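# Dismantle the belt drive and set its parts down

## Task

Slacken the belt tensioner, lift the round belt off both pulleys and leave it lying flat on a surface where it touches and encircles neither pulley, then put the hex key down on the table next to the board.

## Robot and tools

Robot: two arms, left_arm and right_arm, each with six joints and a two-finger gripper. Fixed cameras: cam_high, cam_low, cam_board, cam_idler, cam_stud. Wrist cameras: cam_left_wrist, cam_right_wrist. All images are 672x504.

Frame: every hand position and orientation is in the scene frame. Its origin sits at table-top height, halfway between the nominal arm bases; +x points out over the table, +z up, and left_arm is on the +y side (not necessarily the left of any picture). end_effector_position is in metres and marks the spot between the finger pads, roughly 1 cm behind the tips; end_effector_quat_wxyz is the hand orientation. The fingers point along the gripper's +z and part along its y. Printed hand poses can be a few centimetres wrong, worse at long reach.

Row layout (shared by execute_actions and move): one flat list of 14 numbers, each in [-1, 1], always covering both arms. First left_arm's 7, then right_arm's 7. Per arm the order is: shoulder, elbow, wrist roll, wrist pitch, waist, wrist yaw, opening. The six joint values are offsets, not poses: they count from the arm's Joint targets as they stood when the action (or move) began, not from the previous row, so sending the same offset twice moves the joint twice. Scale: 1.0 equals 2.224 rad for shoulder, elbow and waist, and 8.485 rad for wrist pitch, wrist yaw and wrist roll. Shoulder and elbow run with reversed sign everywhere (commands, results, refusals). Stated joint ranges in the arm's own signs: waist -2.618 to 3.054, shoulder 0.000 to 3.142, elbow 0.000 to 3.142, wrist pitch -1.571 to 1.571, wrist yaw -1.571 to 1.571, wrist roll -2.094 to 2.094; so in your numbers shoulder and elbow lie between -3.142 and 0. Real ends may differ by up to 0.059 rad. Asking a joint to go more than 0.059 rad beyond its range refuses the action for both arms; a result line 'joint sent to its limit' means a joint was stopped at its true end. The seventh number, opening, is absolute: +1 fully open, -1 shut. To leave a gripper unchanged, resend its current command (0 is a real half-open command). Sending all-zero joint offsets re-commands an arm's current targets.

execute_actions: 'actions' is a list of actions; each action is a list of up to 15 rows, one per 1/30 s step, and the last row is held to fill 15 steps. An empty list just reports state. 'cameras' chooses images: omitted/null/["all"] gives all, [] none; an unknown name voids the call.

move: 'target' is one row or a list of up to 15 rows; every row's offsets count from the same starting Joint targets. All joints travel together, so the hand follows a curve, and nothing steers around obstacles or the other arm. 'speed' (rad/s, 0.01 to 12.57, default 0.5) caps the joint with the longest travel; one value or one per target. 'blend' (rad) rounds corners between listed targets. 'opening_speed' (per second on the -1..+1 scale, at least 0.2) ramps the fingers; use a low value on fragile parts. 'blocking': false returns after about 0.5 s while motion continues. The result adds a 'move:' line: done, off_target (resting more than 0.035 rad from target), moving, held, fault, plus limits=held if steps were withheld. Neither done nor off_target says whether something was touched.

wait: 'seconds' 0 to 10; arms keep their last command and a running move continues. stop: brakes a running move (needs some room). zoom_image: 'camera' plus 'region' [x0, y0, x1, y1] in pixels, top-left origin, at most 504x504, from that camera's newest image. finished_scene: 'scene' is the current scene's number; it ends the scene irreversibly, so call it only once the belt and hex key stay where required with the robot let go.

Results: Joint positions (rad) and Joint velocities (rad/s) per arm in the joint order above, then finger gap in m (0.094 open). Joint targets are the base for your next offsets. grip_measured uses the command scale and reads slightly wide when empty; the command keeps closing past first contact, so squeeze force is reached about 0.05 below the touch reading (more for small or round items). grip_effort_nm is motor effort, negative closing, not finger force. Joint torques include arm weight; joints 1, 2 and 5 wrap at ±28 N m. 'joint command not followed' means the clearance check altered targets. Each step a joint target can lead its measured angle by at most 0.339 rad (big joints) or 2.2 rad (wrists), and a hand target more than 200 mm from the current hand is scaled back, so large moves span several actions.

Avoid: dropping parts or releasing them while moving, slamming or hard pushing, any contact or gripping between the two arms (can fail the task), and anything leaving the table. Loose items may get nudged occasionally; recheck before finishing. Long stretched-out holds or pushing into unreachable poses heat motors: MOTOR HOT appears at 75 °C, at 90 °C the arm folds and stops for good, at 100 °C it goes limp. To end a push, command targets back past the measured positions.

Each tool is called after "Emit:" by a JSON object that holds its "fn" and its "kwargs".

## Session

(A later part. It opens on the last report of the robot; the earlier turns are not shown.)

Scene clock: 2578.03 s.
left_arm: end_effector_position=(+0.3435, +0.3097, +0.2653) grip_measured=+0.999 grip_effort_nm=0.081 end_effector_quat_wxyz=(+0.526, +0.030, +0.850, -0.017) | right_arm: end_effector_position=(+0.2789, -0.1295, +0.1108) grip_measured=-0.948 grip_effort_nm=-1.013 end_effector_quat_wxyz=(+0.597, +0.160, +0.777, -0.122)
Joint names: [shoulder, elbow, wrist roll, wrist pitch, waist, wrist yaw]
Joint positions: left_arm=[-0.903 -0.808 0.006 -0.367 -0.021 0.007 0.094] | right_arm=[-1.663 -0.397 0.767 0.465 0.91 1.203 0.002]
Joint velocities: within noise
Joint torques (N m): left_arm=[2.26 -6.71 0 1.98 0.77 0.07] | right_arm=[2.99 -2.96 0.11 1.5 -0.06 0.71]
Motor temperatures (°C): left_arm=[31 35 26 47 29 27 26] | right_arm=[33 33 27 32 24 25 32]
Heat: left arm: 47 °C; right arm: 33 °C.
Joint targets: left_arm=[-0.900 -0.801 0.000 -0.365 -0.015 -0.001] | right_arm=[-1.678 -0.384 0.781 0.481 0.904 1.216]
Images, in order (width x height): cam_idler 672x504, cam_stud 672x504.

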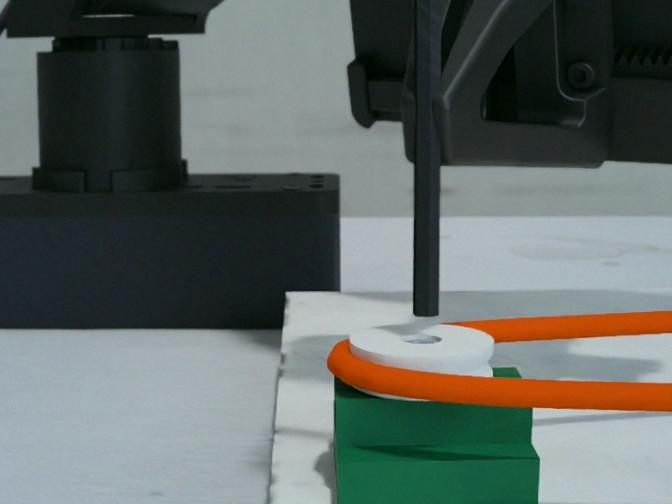

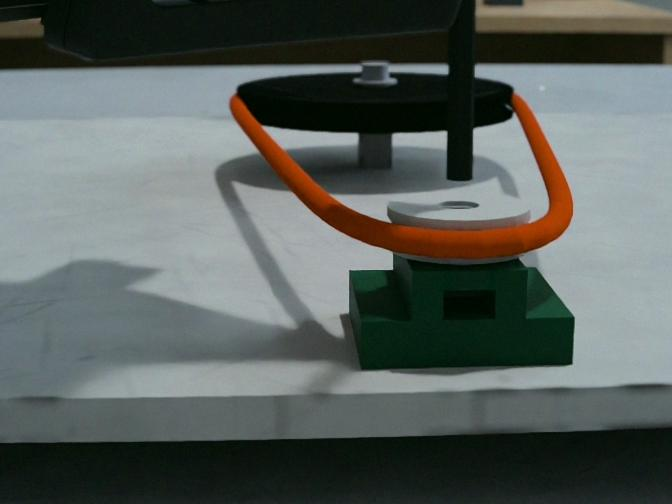

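Emit:
{"fn": "execute_actions", "kwargs": {"actions": [[[0,0,0,0,0,0,1,0,0,0,0,-0.0012,0,-1],[0,0,0,0,0,0,1,0,0,0,0,-0.0022,0,-1]]], "cameras": ["cam_idler","cam_stud"]}}

Emit:
{"fn": "zoom_image", "kwargs": {"camera": "cam_idler", "region": [382, 290, 462, 350]}}

Scene clock: 2587.50 s.
left_arm: end_effector_position=(+0.3435, +0.3097, +0.2653) grip_measured=+0.999 grip_effort_nm=0.081 end_effector_quat_wxyz=(+0.526, +0.030, +0.850, -0.017) | right_arm: end_effector_position=(+0.2794, -0.1310, +0.1107) grip_measured=-0.948 grip_effort_nm=-1.013 end_effector_quat_wxyz=(+0.596, +0.162, +0.777, -0.124)
Joint names: [shoulder, elbow, wrist roll, wrist pitch, waist, wrist yaw]
Joint positions: left_arm=[-0.903 -0.808 0.006 -0.367 -0.021 0.007 0.094] | right_arm=[-1.663 -0.396 0.767 0.465 0.905 1.203 0.002]
Joint velocities: within noise
Joint torques (N m): left_arm=[2.26 -6.72 0 1.98 0.79 0.07] | right_arm=[3.03 -2.95 0.11 1.51 -0.06 0.71]
Motor temperatures (°C): left_arm=[31 35 26 47 29 27 26] | right_arm=[33 33 27 33 24 25 32]
Heat: left arm: 47 °C; right arm: 33 °C.
Joint targets: left_arm=[-0.900 -0.801 0.000 -0.365 -0.015 -0.001] | right_arm=[-1.678 -0.384 0.782 0.481 0.900 1.216]
Images, in order (width x height): cam_idler 672x504, cam_stud 672x504.

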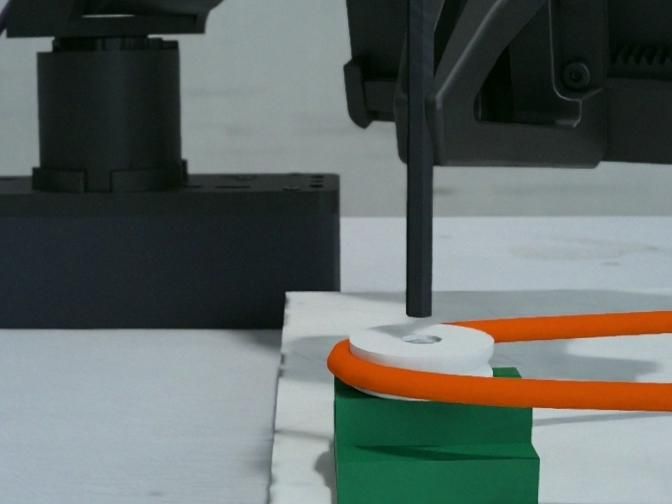

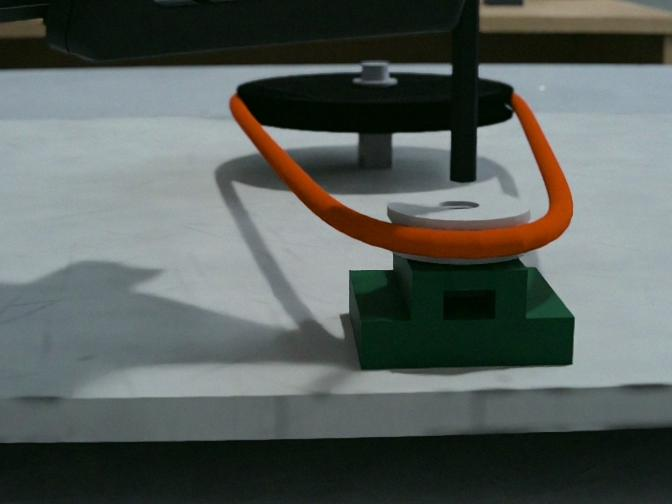

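Scaled by 6.300.

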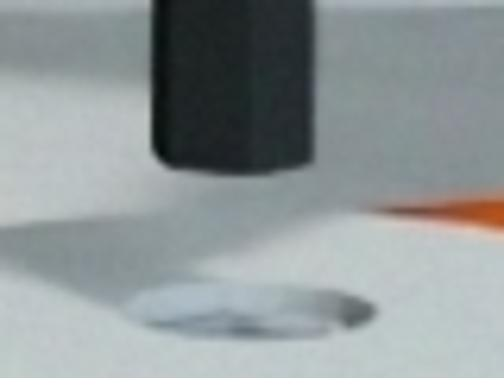

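Emit:
{"fn": "zoom_image", "kwargs": {"camera": "cam_stud", "region": [420, 160, 500, 220]}}

Scaled by 6.300.

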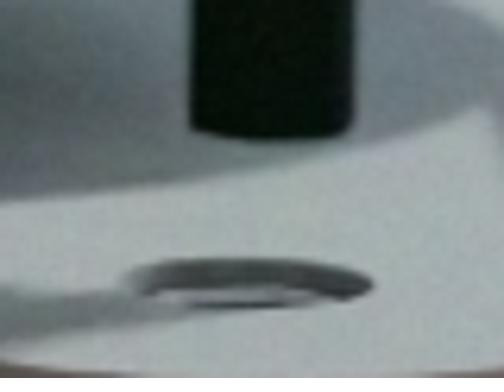

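Emit:
{"fn": "execute_actions", "kwargs": {"actions": [[[0,0,0,0,0,0,1,0,0,0,0,0.004,0,-1],[0,0,0,0,0,0,1,0,0,0,0,0.0085,0,-1]]], "cameras": ["cam_idler","cam_stud"]}}

Emit:
{"fn": "zoom_image", "kwargs": {"camera": "cam_idler", "region": [382, 290, 462, 350]}}

Emit:
{"fn": "zoom_image", "kwargs": {"camera": "cam_stud", "region": [420, 160, 500, 220]}}

Scene clock: 2620.13 s.
left_arm: end_effector_position=(+0.3435, +0.3097, +0.2653) grip_measured=+0.999 grip_effort_nm=0.081 end_effector_quat_wxyz=(+0.526, +0.030, +0.850, -0.017) | right_arm: end_effector_position=(+0.2785, -0.1287, +0.1108) grip_measured=-0.948 grip_effort_nm=-1.009 end_effector_quat_wxyz=(+0.597, +0.159, +0.777, -0.121)
Joint names: [shoulder, elbow, wrist roll, wrist pitch, waist, wrist yaw]
Joint positions: left_arm=[-0.903 -0.808 0.006 -0.367 -0.021 0.007 0.094] | right_arm=[-1.663 -0.396 0.767 0.465 0.912 1.203 0.002]
Joint velocities: within noise
Joint torques (N m): left_arm=[2.26 -6.72 0 1.98 0.77 0.07] | right_arm=[2.99 -2.95 0.1 1.5 0.94 0.71]
Motor temperatures (°C): left_arm=[31 35 26 47 29 27 26] | right_arm=[33 32 27 33 24 25 33]
Heat: left arm: 47 °C; right arm: 33 °C.
Joint targets: left_arm=[-0.900 -0.801 0.000 -0.365 -0.015 -0.001] | right_arm=[-1.678 -0.384 0.782 0.482 0.918 1.216]
Images, in order (width x height): cam_idler 672x504, cam_stud 672x504.

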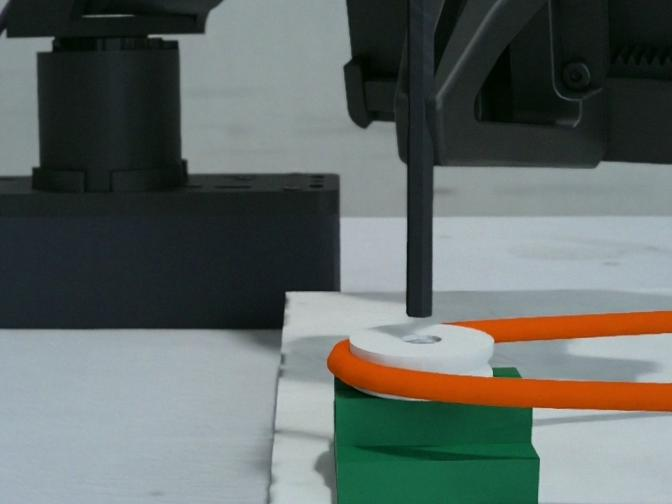

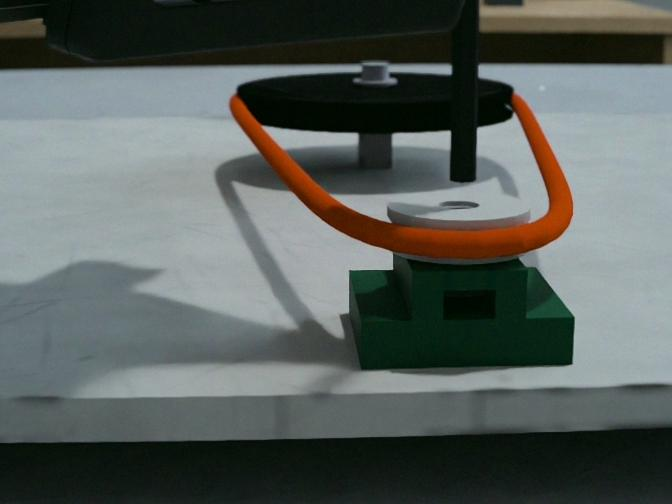

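Scaled by 6.300.

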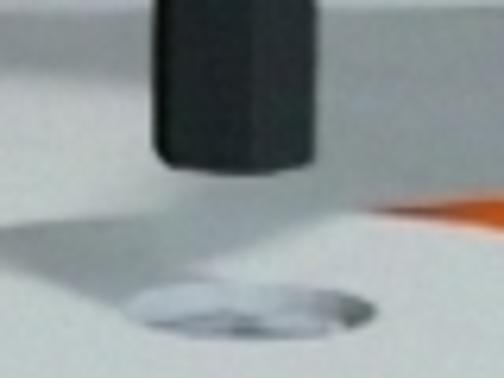

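Scaled by 6.300.

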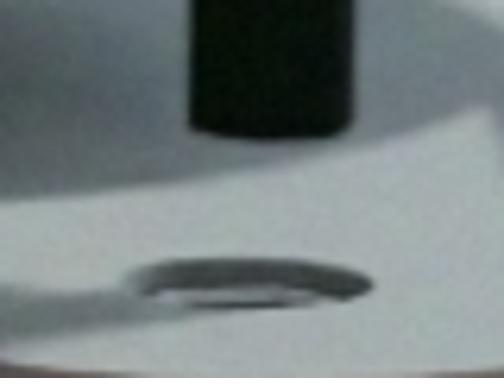

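Emit:
{"fn": "execute_actions", "kwargs": {"actions": [[[0,0,0,0,0,0,1,0,0,0,0,0.0015,0,-1]]], "cameras": ["cam_idler","cam_stud"]}}

Emit:
{"fn": "zoom_image", "kwargs": {"camera": "cam_idler", "region": [382, 290, 462, 350]}}

Emit:
{"fn": "zoom_image", "kwargs": {"camera": "cam_stud", "region": [420, 160, 500, 220]}}

Scene clock: 2635.10 s.
left_arm: end_effector_position=(+0.3435, +0.3097, +0.2653) grip_measured=+0.999 grip_effort_nm=0.081 end_effector_quat_wxyz=(+0.526, +0.030, +0.850, -0.017) | right_arm: end_effector_position=(+0.2781, -0.1275, +0.1108) grip_measured=-0.948 grip_effort_nm=-1.018 end_effector_quat_wxyz=(+0.597, +0.157, +0.777, -0.120)
Joint names: [shoulder, elbow, wrist roll, wrist pitch, waist, wrist yaw]
Joint positions: left_arm=[-0.903 -0.808 0.006 -0.367 -0.021 0.007 0.094] | right_arm=[-1.663 -0.396 0.767 0.465 0.917 1.203 0.002]
Joint velocities: within noise
Joint torques (N m): left_arm=[2.26 -6.71 0 1.97 0.77 0.07] | right_arm=[3 -2.96 0.11 1.51 0.84 0.71]
Motor temperatures (°C): left_arm=[31 35 26 47 29 27 26] | right_arm=[33 32 27 33 24 25 33]
Heat: left arm: 47 °C; right arm: 33 °C.
Joint targets: left_arm=[-0.900 -0.801 0.000 -0.365 -0.015 -0.001] | right_arm=[-1.678 -0.384 0.782 0.482 0.922 1.216]
Images, in order (width x height): cam_idler 672x504, cam_stud 672x504.

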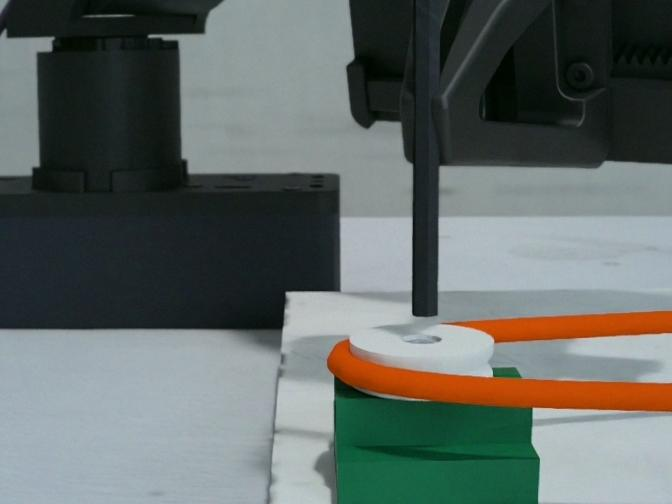

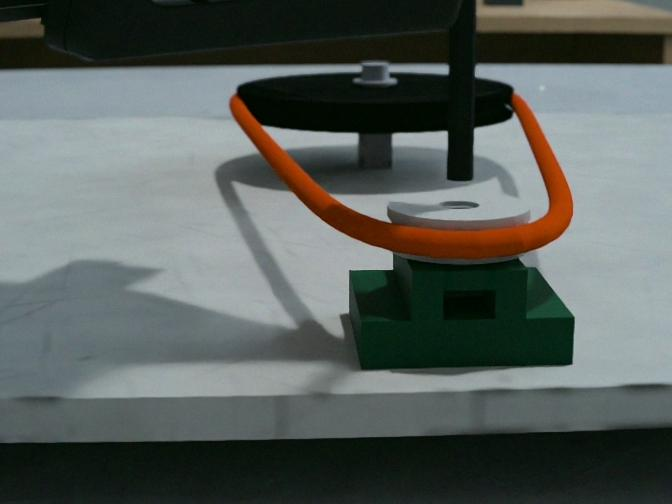

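Scaled by 6.300.

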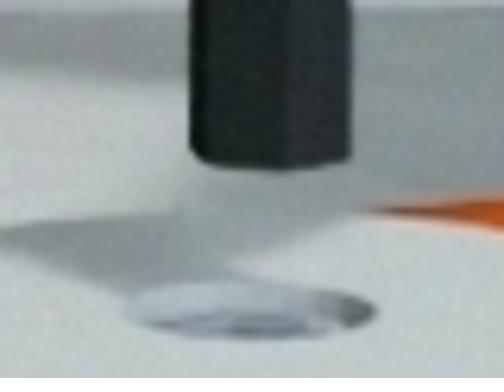

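Scaled by 6.300.

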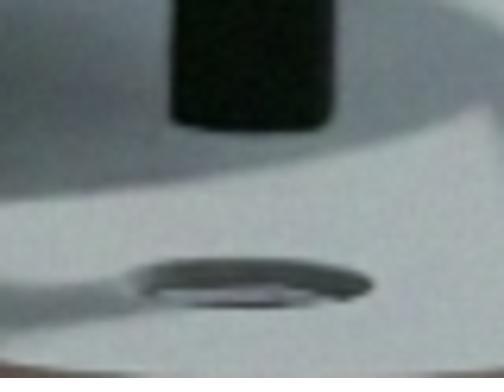

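Emit:
{"fn": "move", "kwargs": {"target": [0,0,0,0,0,0,1,-0.01223,0.00268,0,0.00391,0,0,-1], "speed": 0.05, "cameras": ["cam_idler","cam_stud"]}}

Emit:
{"fn": "zoom_image", "kwargs": {"camera": "cam_idler", "region": [382, 300, 462, 360]}}

Emit:
{"fn": "zoom_image", "kwargs": {"camera": "cam_stud", "region": [420, 170, 500, 230]}}

Scene clock: 2671.77 s.
left_arm: end_effector_position=(+0.3435, +0.3097, +0.2653) grip_measured=+0.999 grip_effort_nm=0.081 end_effector_quat_wxyz=(+0.526, +0.030, +0.850, -0.017) | right_arm: end_effector_position=(+0.2779, -0.1277, +0.1057) grip_measured=-0.948 grip_effort_nm=-1.013 end_effector_quat_wxyz=(+0.597, +0.157, +0.777, -0.121)
Joint names: [shoulder, elbow, wrist roll, wrist pitch, waist, wrist yaw]
Joint positions: left_arm=[-0.903 -0.808 0.006 -0.367 -0.021 0.007 0.094] | right_arm=[-1.69 -0.39 0.767 0.498 0.917 1.203 0.002]
Joint velocities: within noise
Joint torques (N m): left_arm=[2.25 -6.68 0 1.98 0.77 0.07] | right_arm=[3.06 -2.77 0.11 1.46 0.84 0.71]
Motor temperatures (°C): left_arm=[31 35 26 47 29 27 26] | right_arm=[32 32 27 34 24 25 33]
Heat: left arm: 47 °C; right arm: 34 °C.
Joint targets: left_arm=[-0.900 -0.801 0.000 -0.365 -0.015 -0.001] | right_arm=[-1.705 -0.378 0.782 0.515 0.922 1.216]
move: done
Images, in order (width x height): cam_idler 672x504, cam_stud 672x504.

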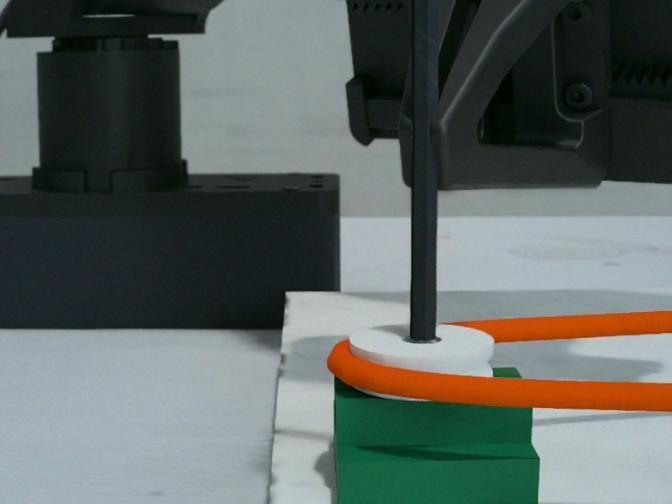

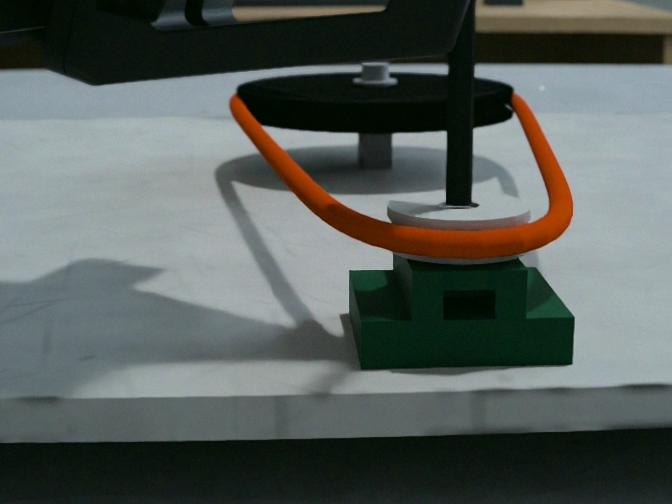

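Scaled by 6.300.

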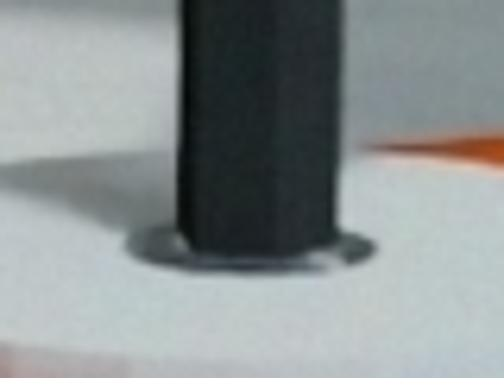

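Scaled by 6.300.

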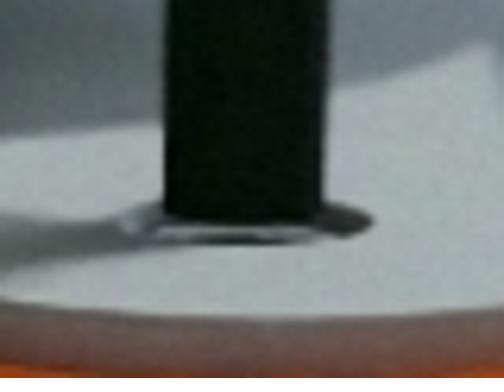

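Emit:
{"fn": "move", "kwargs": {"target": [0,0,0,0,0,0,1,-0.0049,0.0011,0,0.0016,0,0,-1], "speed": 0.03, "cameras": ["cam_idler","cam_stud"]}}

Emit:
{"fn": "zoom_image", "kwargs": {"camera": "cam_idler", "region": [382, 300, 462, 360]}}

Emit:
{"fn": "zoom_image", "kwargs": {"camera": "cam_stud", "region": [420, 170, 500, 230]}}

Scene clock: 2682.77 s.
left_arm: end_effector_position=(+0.3435, +0.3097, +0.2653) grip_measured=+0.999 grip_effort_nm=0.085 end_effector_quat_wxyz=(+0.526, +0.030, +0.850, -0.017) | right_arm: end_effector_position=(+0.2783, -0.1273, +0.1046) grip_measured=-0.948 grip_effort_nm=-1.023 end_effector_quat_wxyz=(+0.598, +0.158, +0.777, -0.120)
Joint names: [shoulder, elbow, wrist roll, wrist pitch, waist, wrist yaw]
Joint positions: left_arm=[-0.903 -0.808 0.006 -0.367 -0.021 0.007 0.094] | right_arm=[-1.7 -0.39 0.767 0.512 0.917 1.205 0.002]
Joint velocities: within noise
Joint torques (N m): left_arm=[2.26 -6.71 0 1.97 0.79 0.07] | right_arm=[3.07 -2.54 0.11 1.48 0.84 0.7]
Motor temperatures (°C): left_arm=[31 35 26 47 29 27 26] | right_arm=[32 32 27 33 24 25 33]
Heat: left arm: 47 °C; right arm: 33 °C.
Joint targets: left_arm=[-0.900 -0.801 0.000 -0.365 -0.015 -0.001] | right_arm=[-1.716 -0.376 0.781 0.528 0.922 1.216]
move: done
Images, in order (width x height): cam_idler 672x504, cam_stud 672x504.

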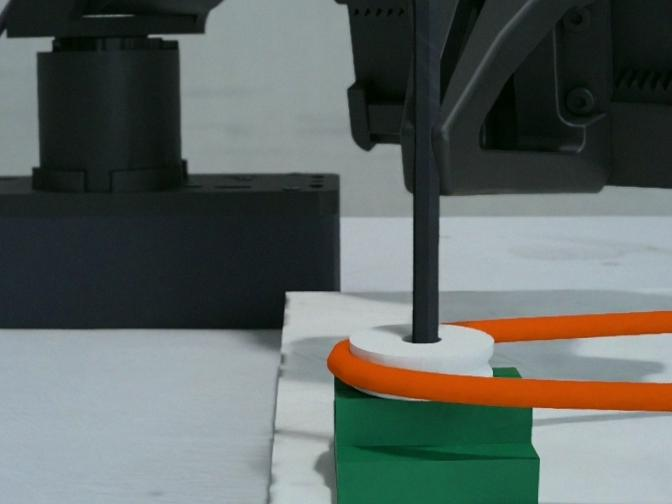

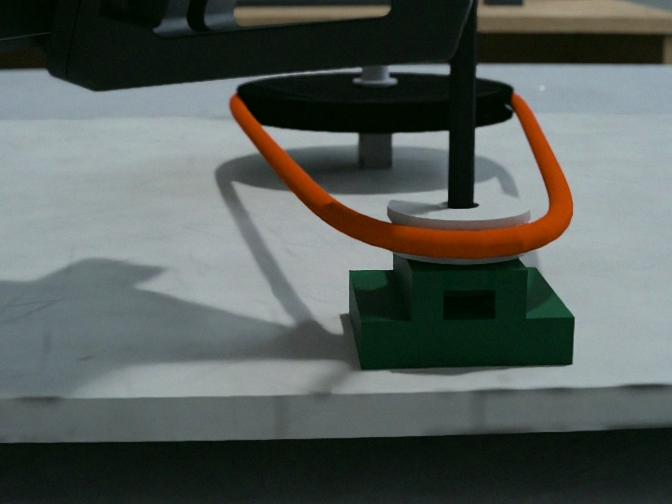

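Scaled by 6.300.

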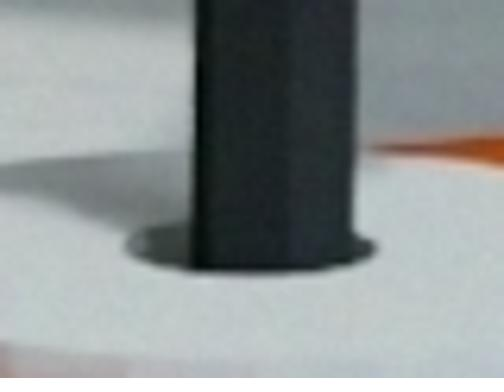

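Scaled by 6.300.

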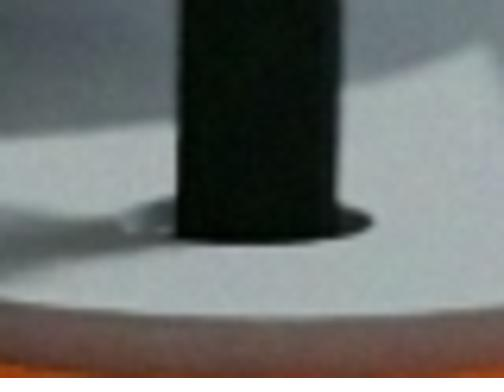

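Emit:
{"fn": "execute_actions", "kwargs": {"actions": [[[0,0,0,0,0,0,1,0,0,0,0,0,0.0003,-1],[0,0,0,0,0,0,1,0,0,0,0,0,0.0006,-1]]], "cameras": ["cam_idler","cam_stud"]}}

Emit:
{"fn": "zoom_image", "kwargs": {"camera": "cam_idler", "region": [382, 300, 462, 360]}}

Emit:
{"fn": "zoom_image", "kwargs": {"camera": "cam_stud", "region": [420, 170, 500, 230]}}

Scene clock: 2705.57 s.
left_arm: end_effector_position=(+0.3435, +0.3097, +0.2653) grip_measured=+0.999 grip_effort_nm=0.081 end_effector_quat_wxyz=(+0.526, +0.030, +0.850, -0.017) | right_arm: end_effector_position=(+0.2783, -0.1276, +0.1049) grip_measured=-0.948 grip_effort_nm=-1.013 end_effector_quat_wxyz=(+0.599, +0.159, +0.776, -0.120)
Joint names: [shoulder, elbow, wrist roll, wrist pitch, waist, wrist yaw]
Joint positions: left_arm=[-0.903 -0.808 0.006 -0.367 -0.021 0.007 0.094] | right_arm=[-1.7 -0.39 0.767 0.512 0.917 1.207 0.002]
Joint velocities: within noise
Joint torques (N m): left_arm=[2.26 -6.71 0 1.98 0.77 0.07] | right_arm=[3.06 -2.52 0.11 1.5 0.85 0.73]
Motor temperatures (°C): left_arm=[30 35 26 47 29 27 26] | right_arm=[32 32 28 34 24 25 33]
Heat: left arm: 47 °C; right arm: 34 °C.
Joint targets: left_arm=[-0.900 -0.801 0.000 -0.365 -0.015 -0.001] | right_arm=[-1.716 -0.376 0.781 0.528 0.922 1.221]
Images, in order (width x height): cam_idler 672x504, cam_stud 672x504.

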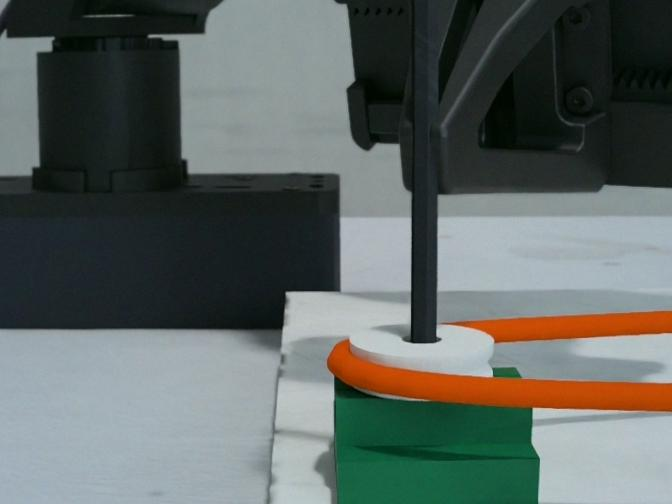

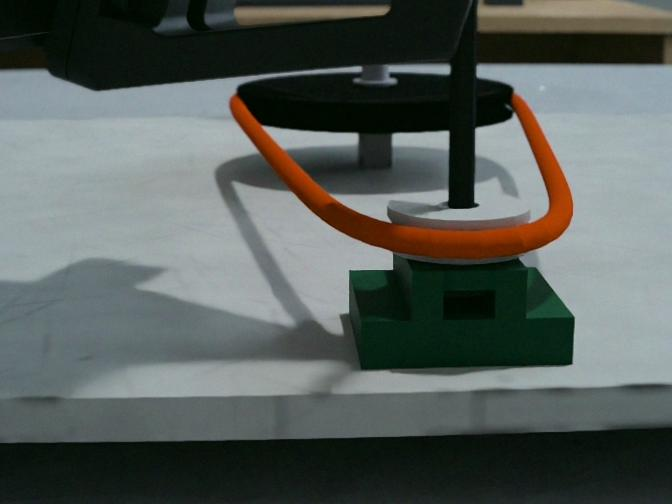

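Scaled by 6.300.

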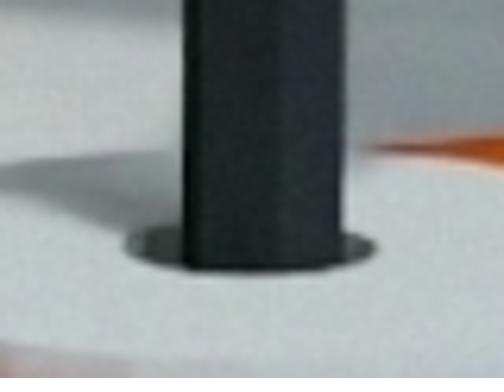

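Scaled by 6.300.

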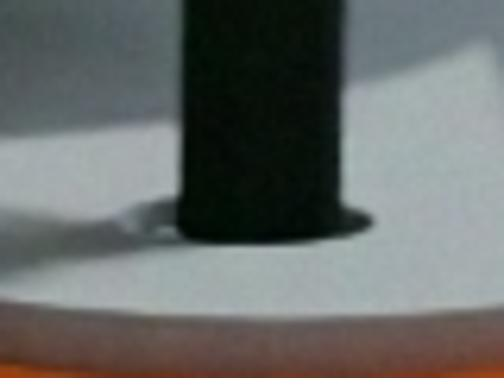

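Emit:
{"fn": "execute_actions", "kwargs": {"actions": [[[0,0,0,0,0,0,1,0,0,0,0,0.0003,0.0003,-1],[0,0,0,0,0,0,1,0,0,0,0,0.0006,0.0006,-1]]], "cameras": ["cam_idler","cam_stud"]}}

Emit:
{"fn": "zoom_image", "kwargs": {"camera": "cam_idler", "region": [382, 300, 462, 360]}}

Emit:
{"fn": "zoom_image", "kwargs": {"camera": "cam_stud", "region": [420, 170, 500, 230]}}

Scene clock: 2737.50 s.
left_arm: end_effector_position=(+0.3435, +0.3097, +0.2653) grip_measured=+0.999 grip_effort_nm=0.081 end_effector_quat_wxyz=(+0.526, +0.030, +0.850, -0.017) | right_arm: end_effector_position=(+0.2782, -0.1283, +0.1055) grip_measured=-0.948 grip_effort_nm=-1.023 end_effector_quat_wxyz=(+0.600, +0.160, +0.775, -0.122)
Joint names: [shoulder, elbow, wrist roll, wrist pitch, waist, wrist yaw]
Joint positions: left_arm=[-0.903 -0.808 0.006 -0.367 -0.021 0.007 0.094] | right_arm=[-1.7 -0.39 0.767 0.512 0.917 1.212 0.002]
Joint velocities: within noise
Joint torques (N m): left_arm=[2.26 -6.71 0 1.98 0.77 0.07] | right_arm=[3.07 -2.56 0.11 1.5 0.98 0.75]
Motor temperatures (°C): left_arm=[30 35 26 47 29 27 26] | right_arm=[32 31 28 34 24 26 33]
Heat: left arm: 47 °C; right arm: 34 °C.
Joint targets: left_arm=[-0.900 -0.801 0.000 -0.365 -0.015 -0.001] | right_arm=[-1.716 -0.376 0.781 0.528 0.923 1.226]
Images, in order (width x height): cam_idler 672x504, cam_stud 672x504.

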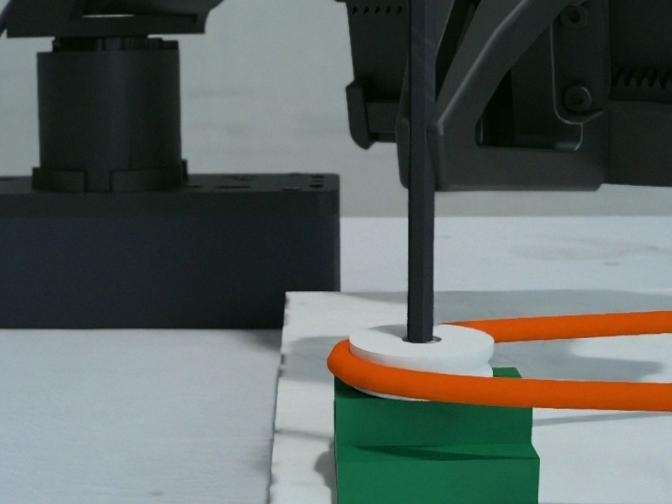

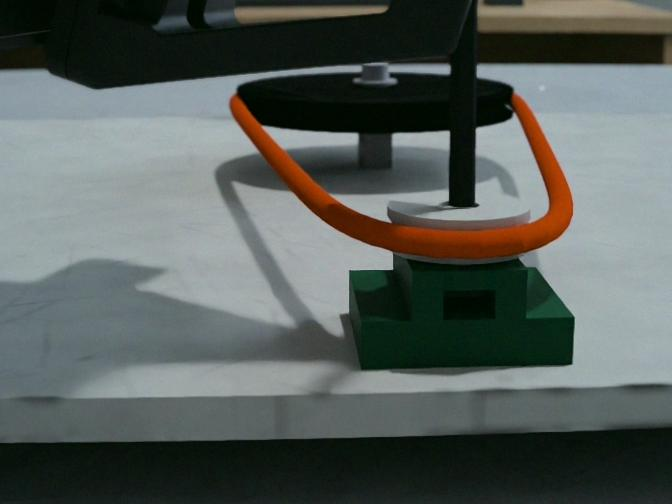

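Scaled by 6.300.

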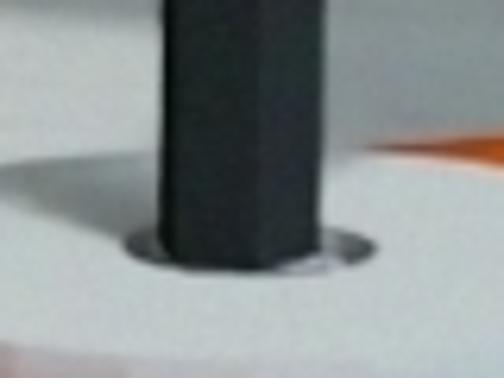

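Scaled by 6.300.

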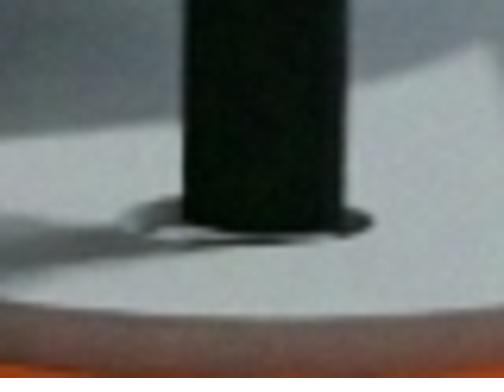

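Emit:
{"fn": "move", "kwargs": {"target": [0,0,0,0,0,0,1,-0.0020,0.0011,0,0.0008,0.0011,0,-1], "speed": 0.03, "cameras": ["cam_idler","cam_stud"]}}

Emit:
{"fn": "zoom_image", "kwargs": {"camera": "cam_idler", "region": [382, 300, 462, 360]}}

Emit:
{"fn": "zoom_image", "kwargs": {"camera": "cam_stud", "region": [420, 170, 500, 230]}}

Scene clock: 2757.43 s.
left_arm: end_effector_position=(+0.3435, +0.3097, +0.2653) grip_measured=+0.999 grip_effort_nm=0.081 end_effector_quat_wxyz=(+0.526, +0.030, +0.850, -0.017) | right_arm: end_effector_position=(+0.2781, -0.1269, +0.1061) grip_measured=-0.948 grip_effort_nm=-1.013 end_effector_quat_wxyz=(+0.601, +0.160, +0.774, -0.119)
Joint names: [shoulder, elbow, wrist roll, wrist pitch, waist, wrist yaw]
Joint positions: left_arm=[-0.903 -0.808 0.006 -0.367 -0.021 0.007 0.094] | right_arm=[-1.7 -0.39 0.767 0.518 0.92 1.213 0.002]
Joint velocities: within noise
Joint torques (N m): left_arm=[2.26 -6.72 0 1.98 0.77 0.07] | right_arm=[2.74 -2.32 0.11 1.53 0.85 0.71]
Motor temperatures (°C): left_arm=[30 35 26 47 29 27 26] | right_arm=[32 31 28 34 24 26 33]
Heat: left arm: 47 °C; right arm: 34 °C.
Joint targets: left_arm=[-0.900 -0.801 0.000 -0.365 -0.015 -0.001] | right_arm=[-1.721 -0.373 0.781 0.535 0.926 1.226]
move: done
Images, in order (width x height): cam_idler 672x504, cam_stud 672x504.

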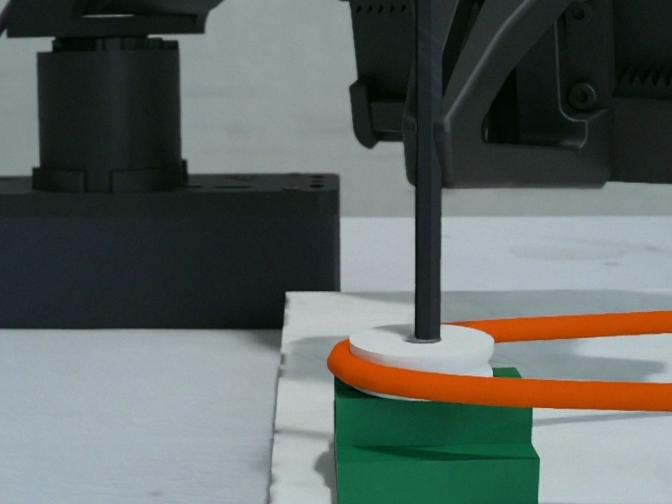

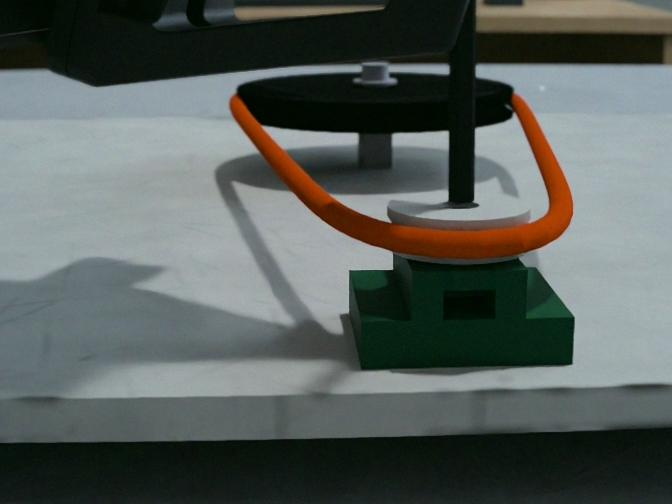

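Scaled by 6.300.

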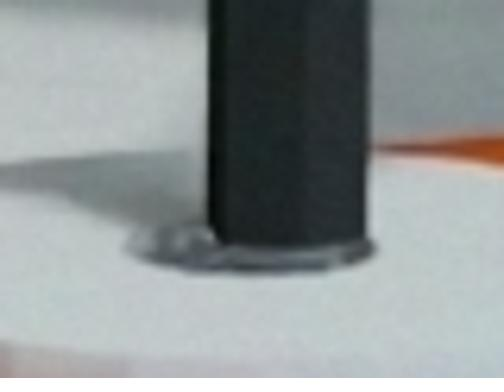

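Scaled by 6.300.

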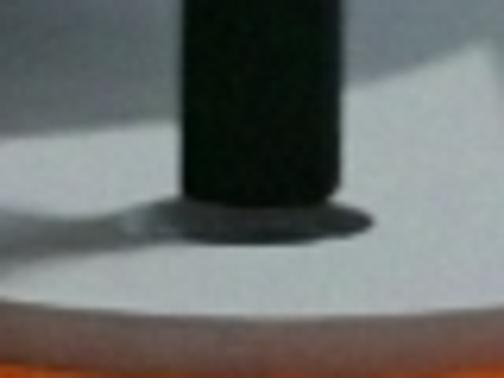

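Emit:
{"fn": "move", "kwargs": {"target": [[0,0,0,0,0,0,1,0.0409,-0.0234,0,-0.0100,0,0,-1],[0,0,0,0,0,0,1,0.0409,-0.0234,0,-0.0100,-0.0117,-0.0054,-1],[0,0,0,0,0,0,1,0.0243,-0.0060,0,-0.0078,-0.0018,-0.0012,-1]], "speed": 0.1, "cameras": ["cam_idler","cam_stud"]}}

Emit:
{"fn": "zoom_image", "kwargs": {"camera": "cam_idler", "region": [382, 290, 462, 350]}}

Emit:
{"fn": "zoom_image", "kwargs": {"camera": "cam_stud", "region": [420, 160, 500, 220]}}

Scene clock: 2801.87 s.
left_arm: end_effector_position=(+0.3435, +0.3097, +0.2653) grip_measured=+0.999 grip_effort_nm=0.081 end_effector_quat_wxyz=(+0.526, +0.030, +0.850, -0.017) | right_arm: end_effector_position=(+0.2795, -0.1256, +0.1139) grip_measured=-0.948 grip_effort_nm=-1.013 end_effector_quat_wxyz=(+0.599, +0.160, +0.776, -0.116)
Joint names: [shoulder, elbow, wrist roll, wrist pitch, waist, wrist yaw]
Joint positions: left_arm=[-0.903 -0.808 0.006 -0.367 -0.021 0.007 0.094] | right_arm=[-1.655 -0.404 0.768 0.461 0.917 1.202 0.002]
Joint velocities: within noise
Joint torques (N m): left_arm=[2.26 -6.71 0 1.98 0.77 0.07] | right_arm=[3.3 -2.62 0.11 1.42 0.81 0.73]
Motor temperatures (°C): left_arm=[30 35 26 47 29 27 26] | right_arm=[32 31 28 33 24 26 33]
Heat: left arm: 47 °C; right arm: 33 °C.
Joint targets: left_arm=[-0.900 -0.801 0.000 -0.365 -0.015 -0.001] | right_arm=[-1.667 -0.387 0.782 0.469 0.922 1.216]
move: done
Images, in order (width x height): cam_idler 672x504, cam_stud 672x504.

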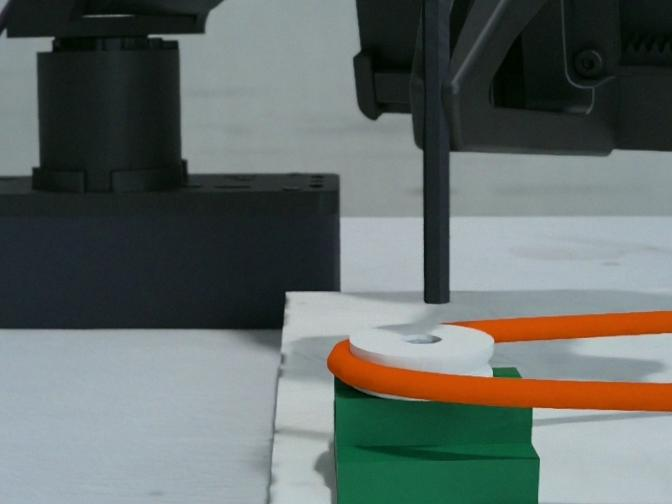

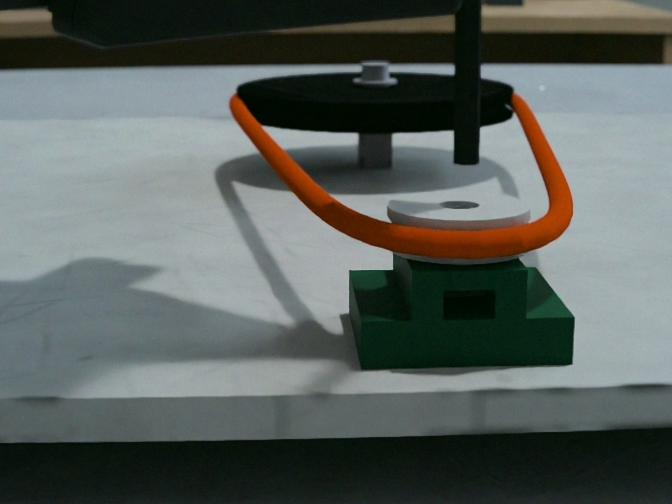

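Scaled by 6.300.

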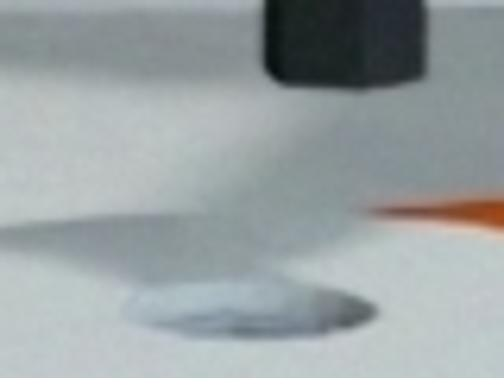

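Scaled by 6.300.

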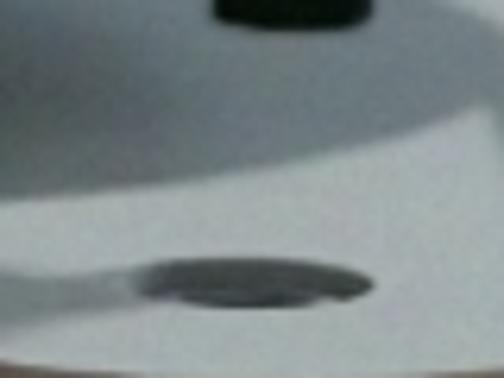

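Emit:
{"fn": "move", "kwargs": {"target": [0,0,0,0,0,0,1,0,0.0036,0,0,0,0.0014,-1], "speed": 0.05, "cameras": ["cam_idler","cam_stud"]}}

Emit:
{"fn": "zoom_image", "kwargs": {"camera": "cam_idler", "region": [382, 290, 462, 350]}}

Emit:
{"fn": "zoom_image", "kwargs": {"camera": "cam_stud", "region": [420, 160, 500, 220]}}

Scene clock: 2820.27 s.
left_arm: end_effector_position=(+0.3435, +0.3097, +0.2653) grip_measured=+0.999 grip_effort_nm=0.081 end_effector_quat_wxyz=(+0.526, +0.030, +0.850, -0.017) | right_arm: end_effector_position=(+0.2769, -0.1300, +0.1124) grip_measured=-0.948 grip_effort_nm=-1.013 end_effector_quat_wxyz=(+0.599, +0.159, +0.775, -0.124)
Joint names: [shoulder, elbow, wrist roll, wrist pitch, waist, wrist yaw]
Joint positions: left_arm=[-0.903 -0.808 0.006 -0.367 -0.021 0.007 0.094] | right_arm=[-1.655 -0.391 0.768 0.461 0.917 1.213 0.002]
Joint velocities: within noise
Joint torques (N m): left_arm=[2.26 -6.72 0 1.98 0.77 0.07] | right_arm=[3.22 -2.95 0.11 1.41 0.81 0.74]
Motor temperatures (°C): left_arm=[30 35 26 47 29 27 26] | right_arm=[32 31 28 34 24 26 33]
Heat: left arm: 47 °C; right arm: 34 °C.
Joint targets: left_arm=[-0.900 -0.801 0.000 -0.365 -0.015 -0.001] | right_arm=[-1.667 -0.379 0.782 0.469 0.922 1.228]
move: done
Images, in order (width x height): cam_idler 672x504, cam_stud 672x504.

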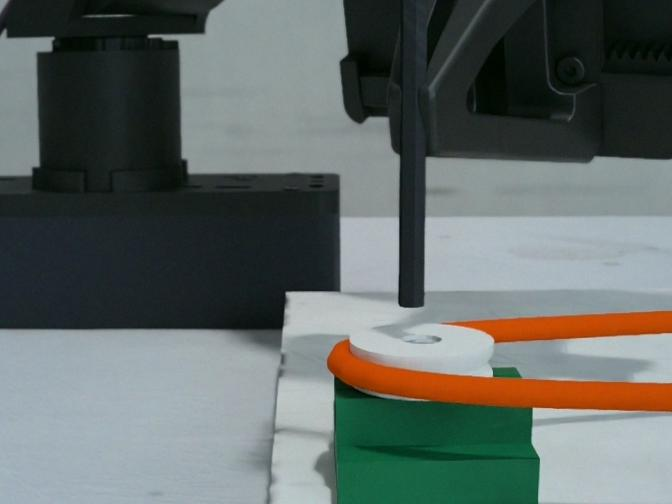

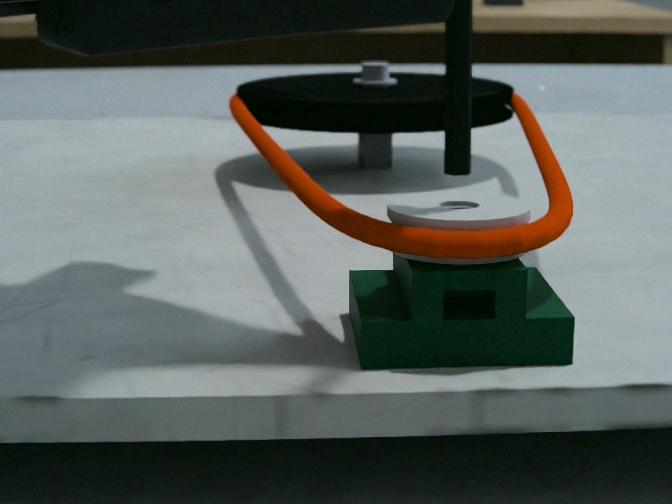

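Scaled by 6.300.

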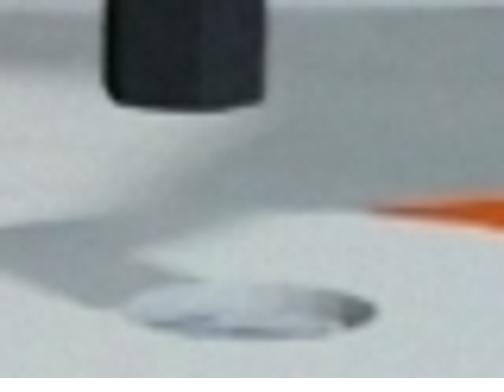

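Scaled by 6.300.

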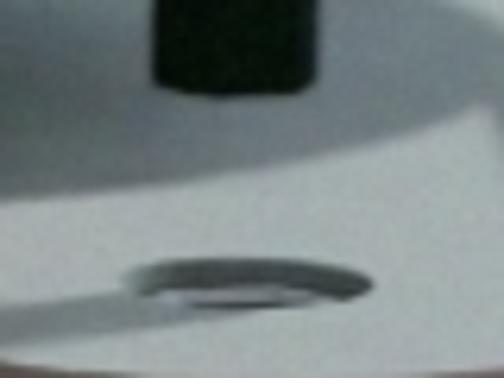

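Emit:
{"fn": "move", "kwargs": {"target": [0,0,0,0,0,0,1,-0.0200,0.0016,0,0.0058,0.0013,0,-1], "speed": 0.06, "cameras": ["cam_idler","cam_stud"]}}

Emit:
{"fn": "zoom_image", "kwargs": {"camera": "cam_idler", "region": [382, 300, 462, 360]}}

Emit:
{"fn": "zoom_image", "kwargs": {"camera": "cam_stud", "region": [420, 170, 500, 230]}}

Scene clock: 2849.03 s.
left_arm: end_effector_position=(+0.3435, +0.3097, +0.2653) grip_measured=+0.999 grip_effort_nm=0.081 end_effector_quat_wxyz=(+0.526, +0.030, +0.850, -0.017) | right_arm: end_effector_position=(+0.2776, -0.1283, +0.1062) grip_measured=-0.948 grip_effort_nm=-1.013 end_effector_quat_wxyz=(+0.599, +0.158, +0.775, -0.124)
Joint names: [shoulder, elbow, wrist roll, wrist pitch, waist, wrist yaw]
Joint positions: left_arm=[-0.903 -0.808 0.006 -0.367 -0.021 0.007 0.094] | right_arm=[-1.695 -0.391 0.768 0.501 0.919 1.215 0.002]
Joint velocities: within noise
Joint torques (N m): left_arm=[2.26 -6.71 0 1.98 0.77 0.07] | right_arm=[3.1 -2.39 0.1 1.46 0.85 0.71]
Motor temperatures (°C): left_arm=[30 35 26 47 29 27 26] | right_arm=[31 31 28 35 24 26 33]
Heat: left arm: 47 °C; right arm: 35 °C.
Joint targets: left_arm=[-0.900 -0.801 0.000 -0.365 -0.015 -0.001] | right_arm=[-1.711 -0.375 0.782 0.518 0.924 1.228]
move: done
Images, in order (width x height): cam_idler 672x504, cam_stud 672x504.

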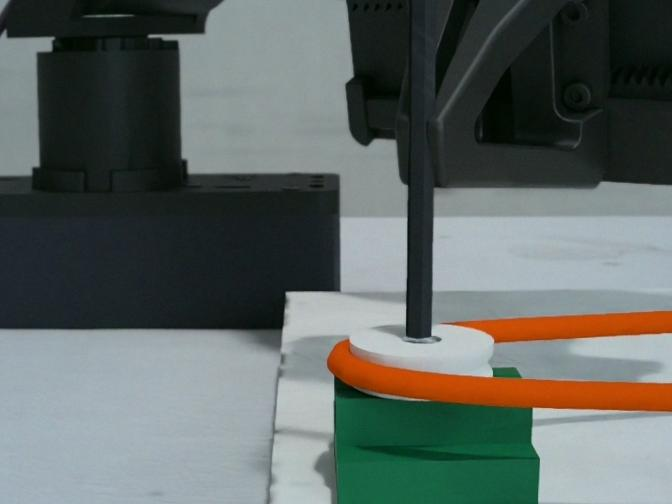

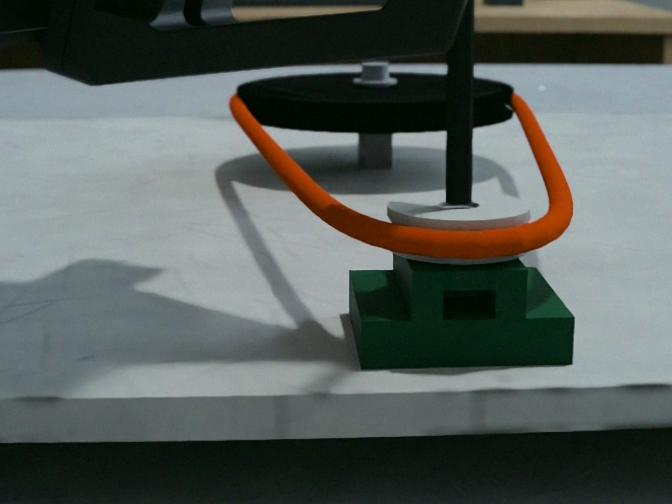

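Scaled by 6.300.

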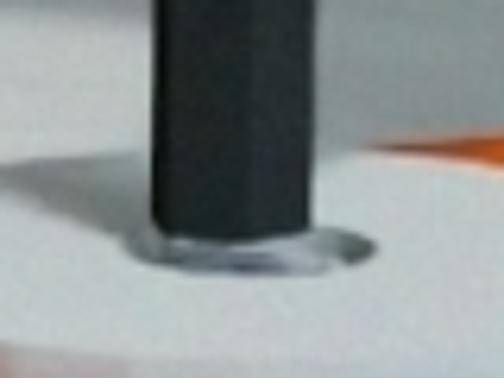

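Scaled by 6.300.

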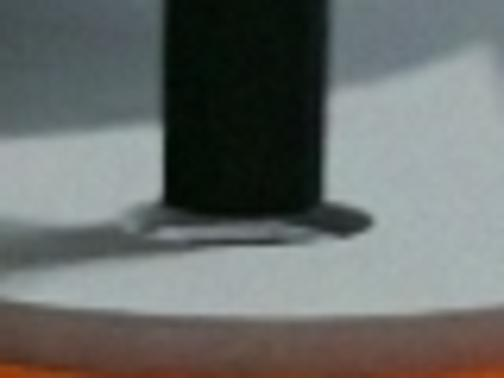

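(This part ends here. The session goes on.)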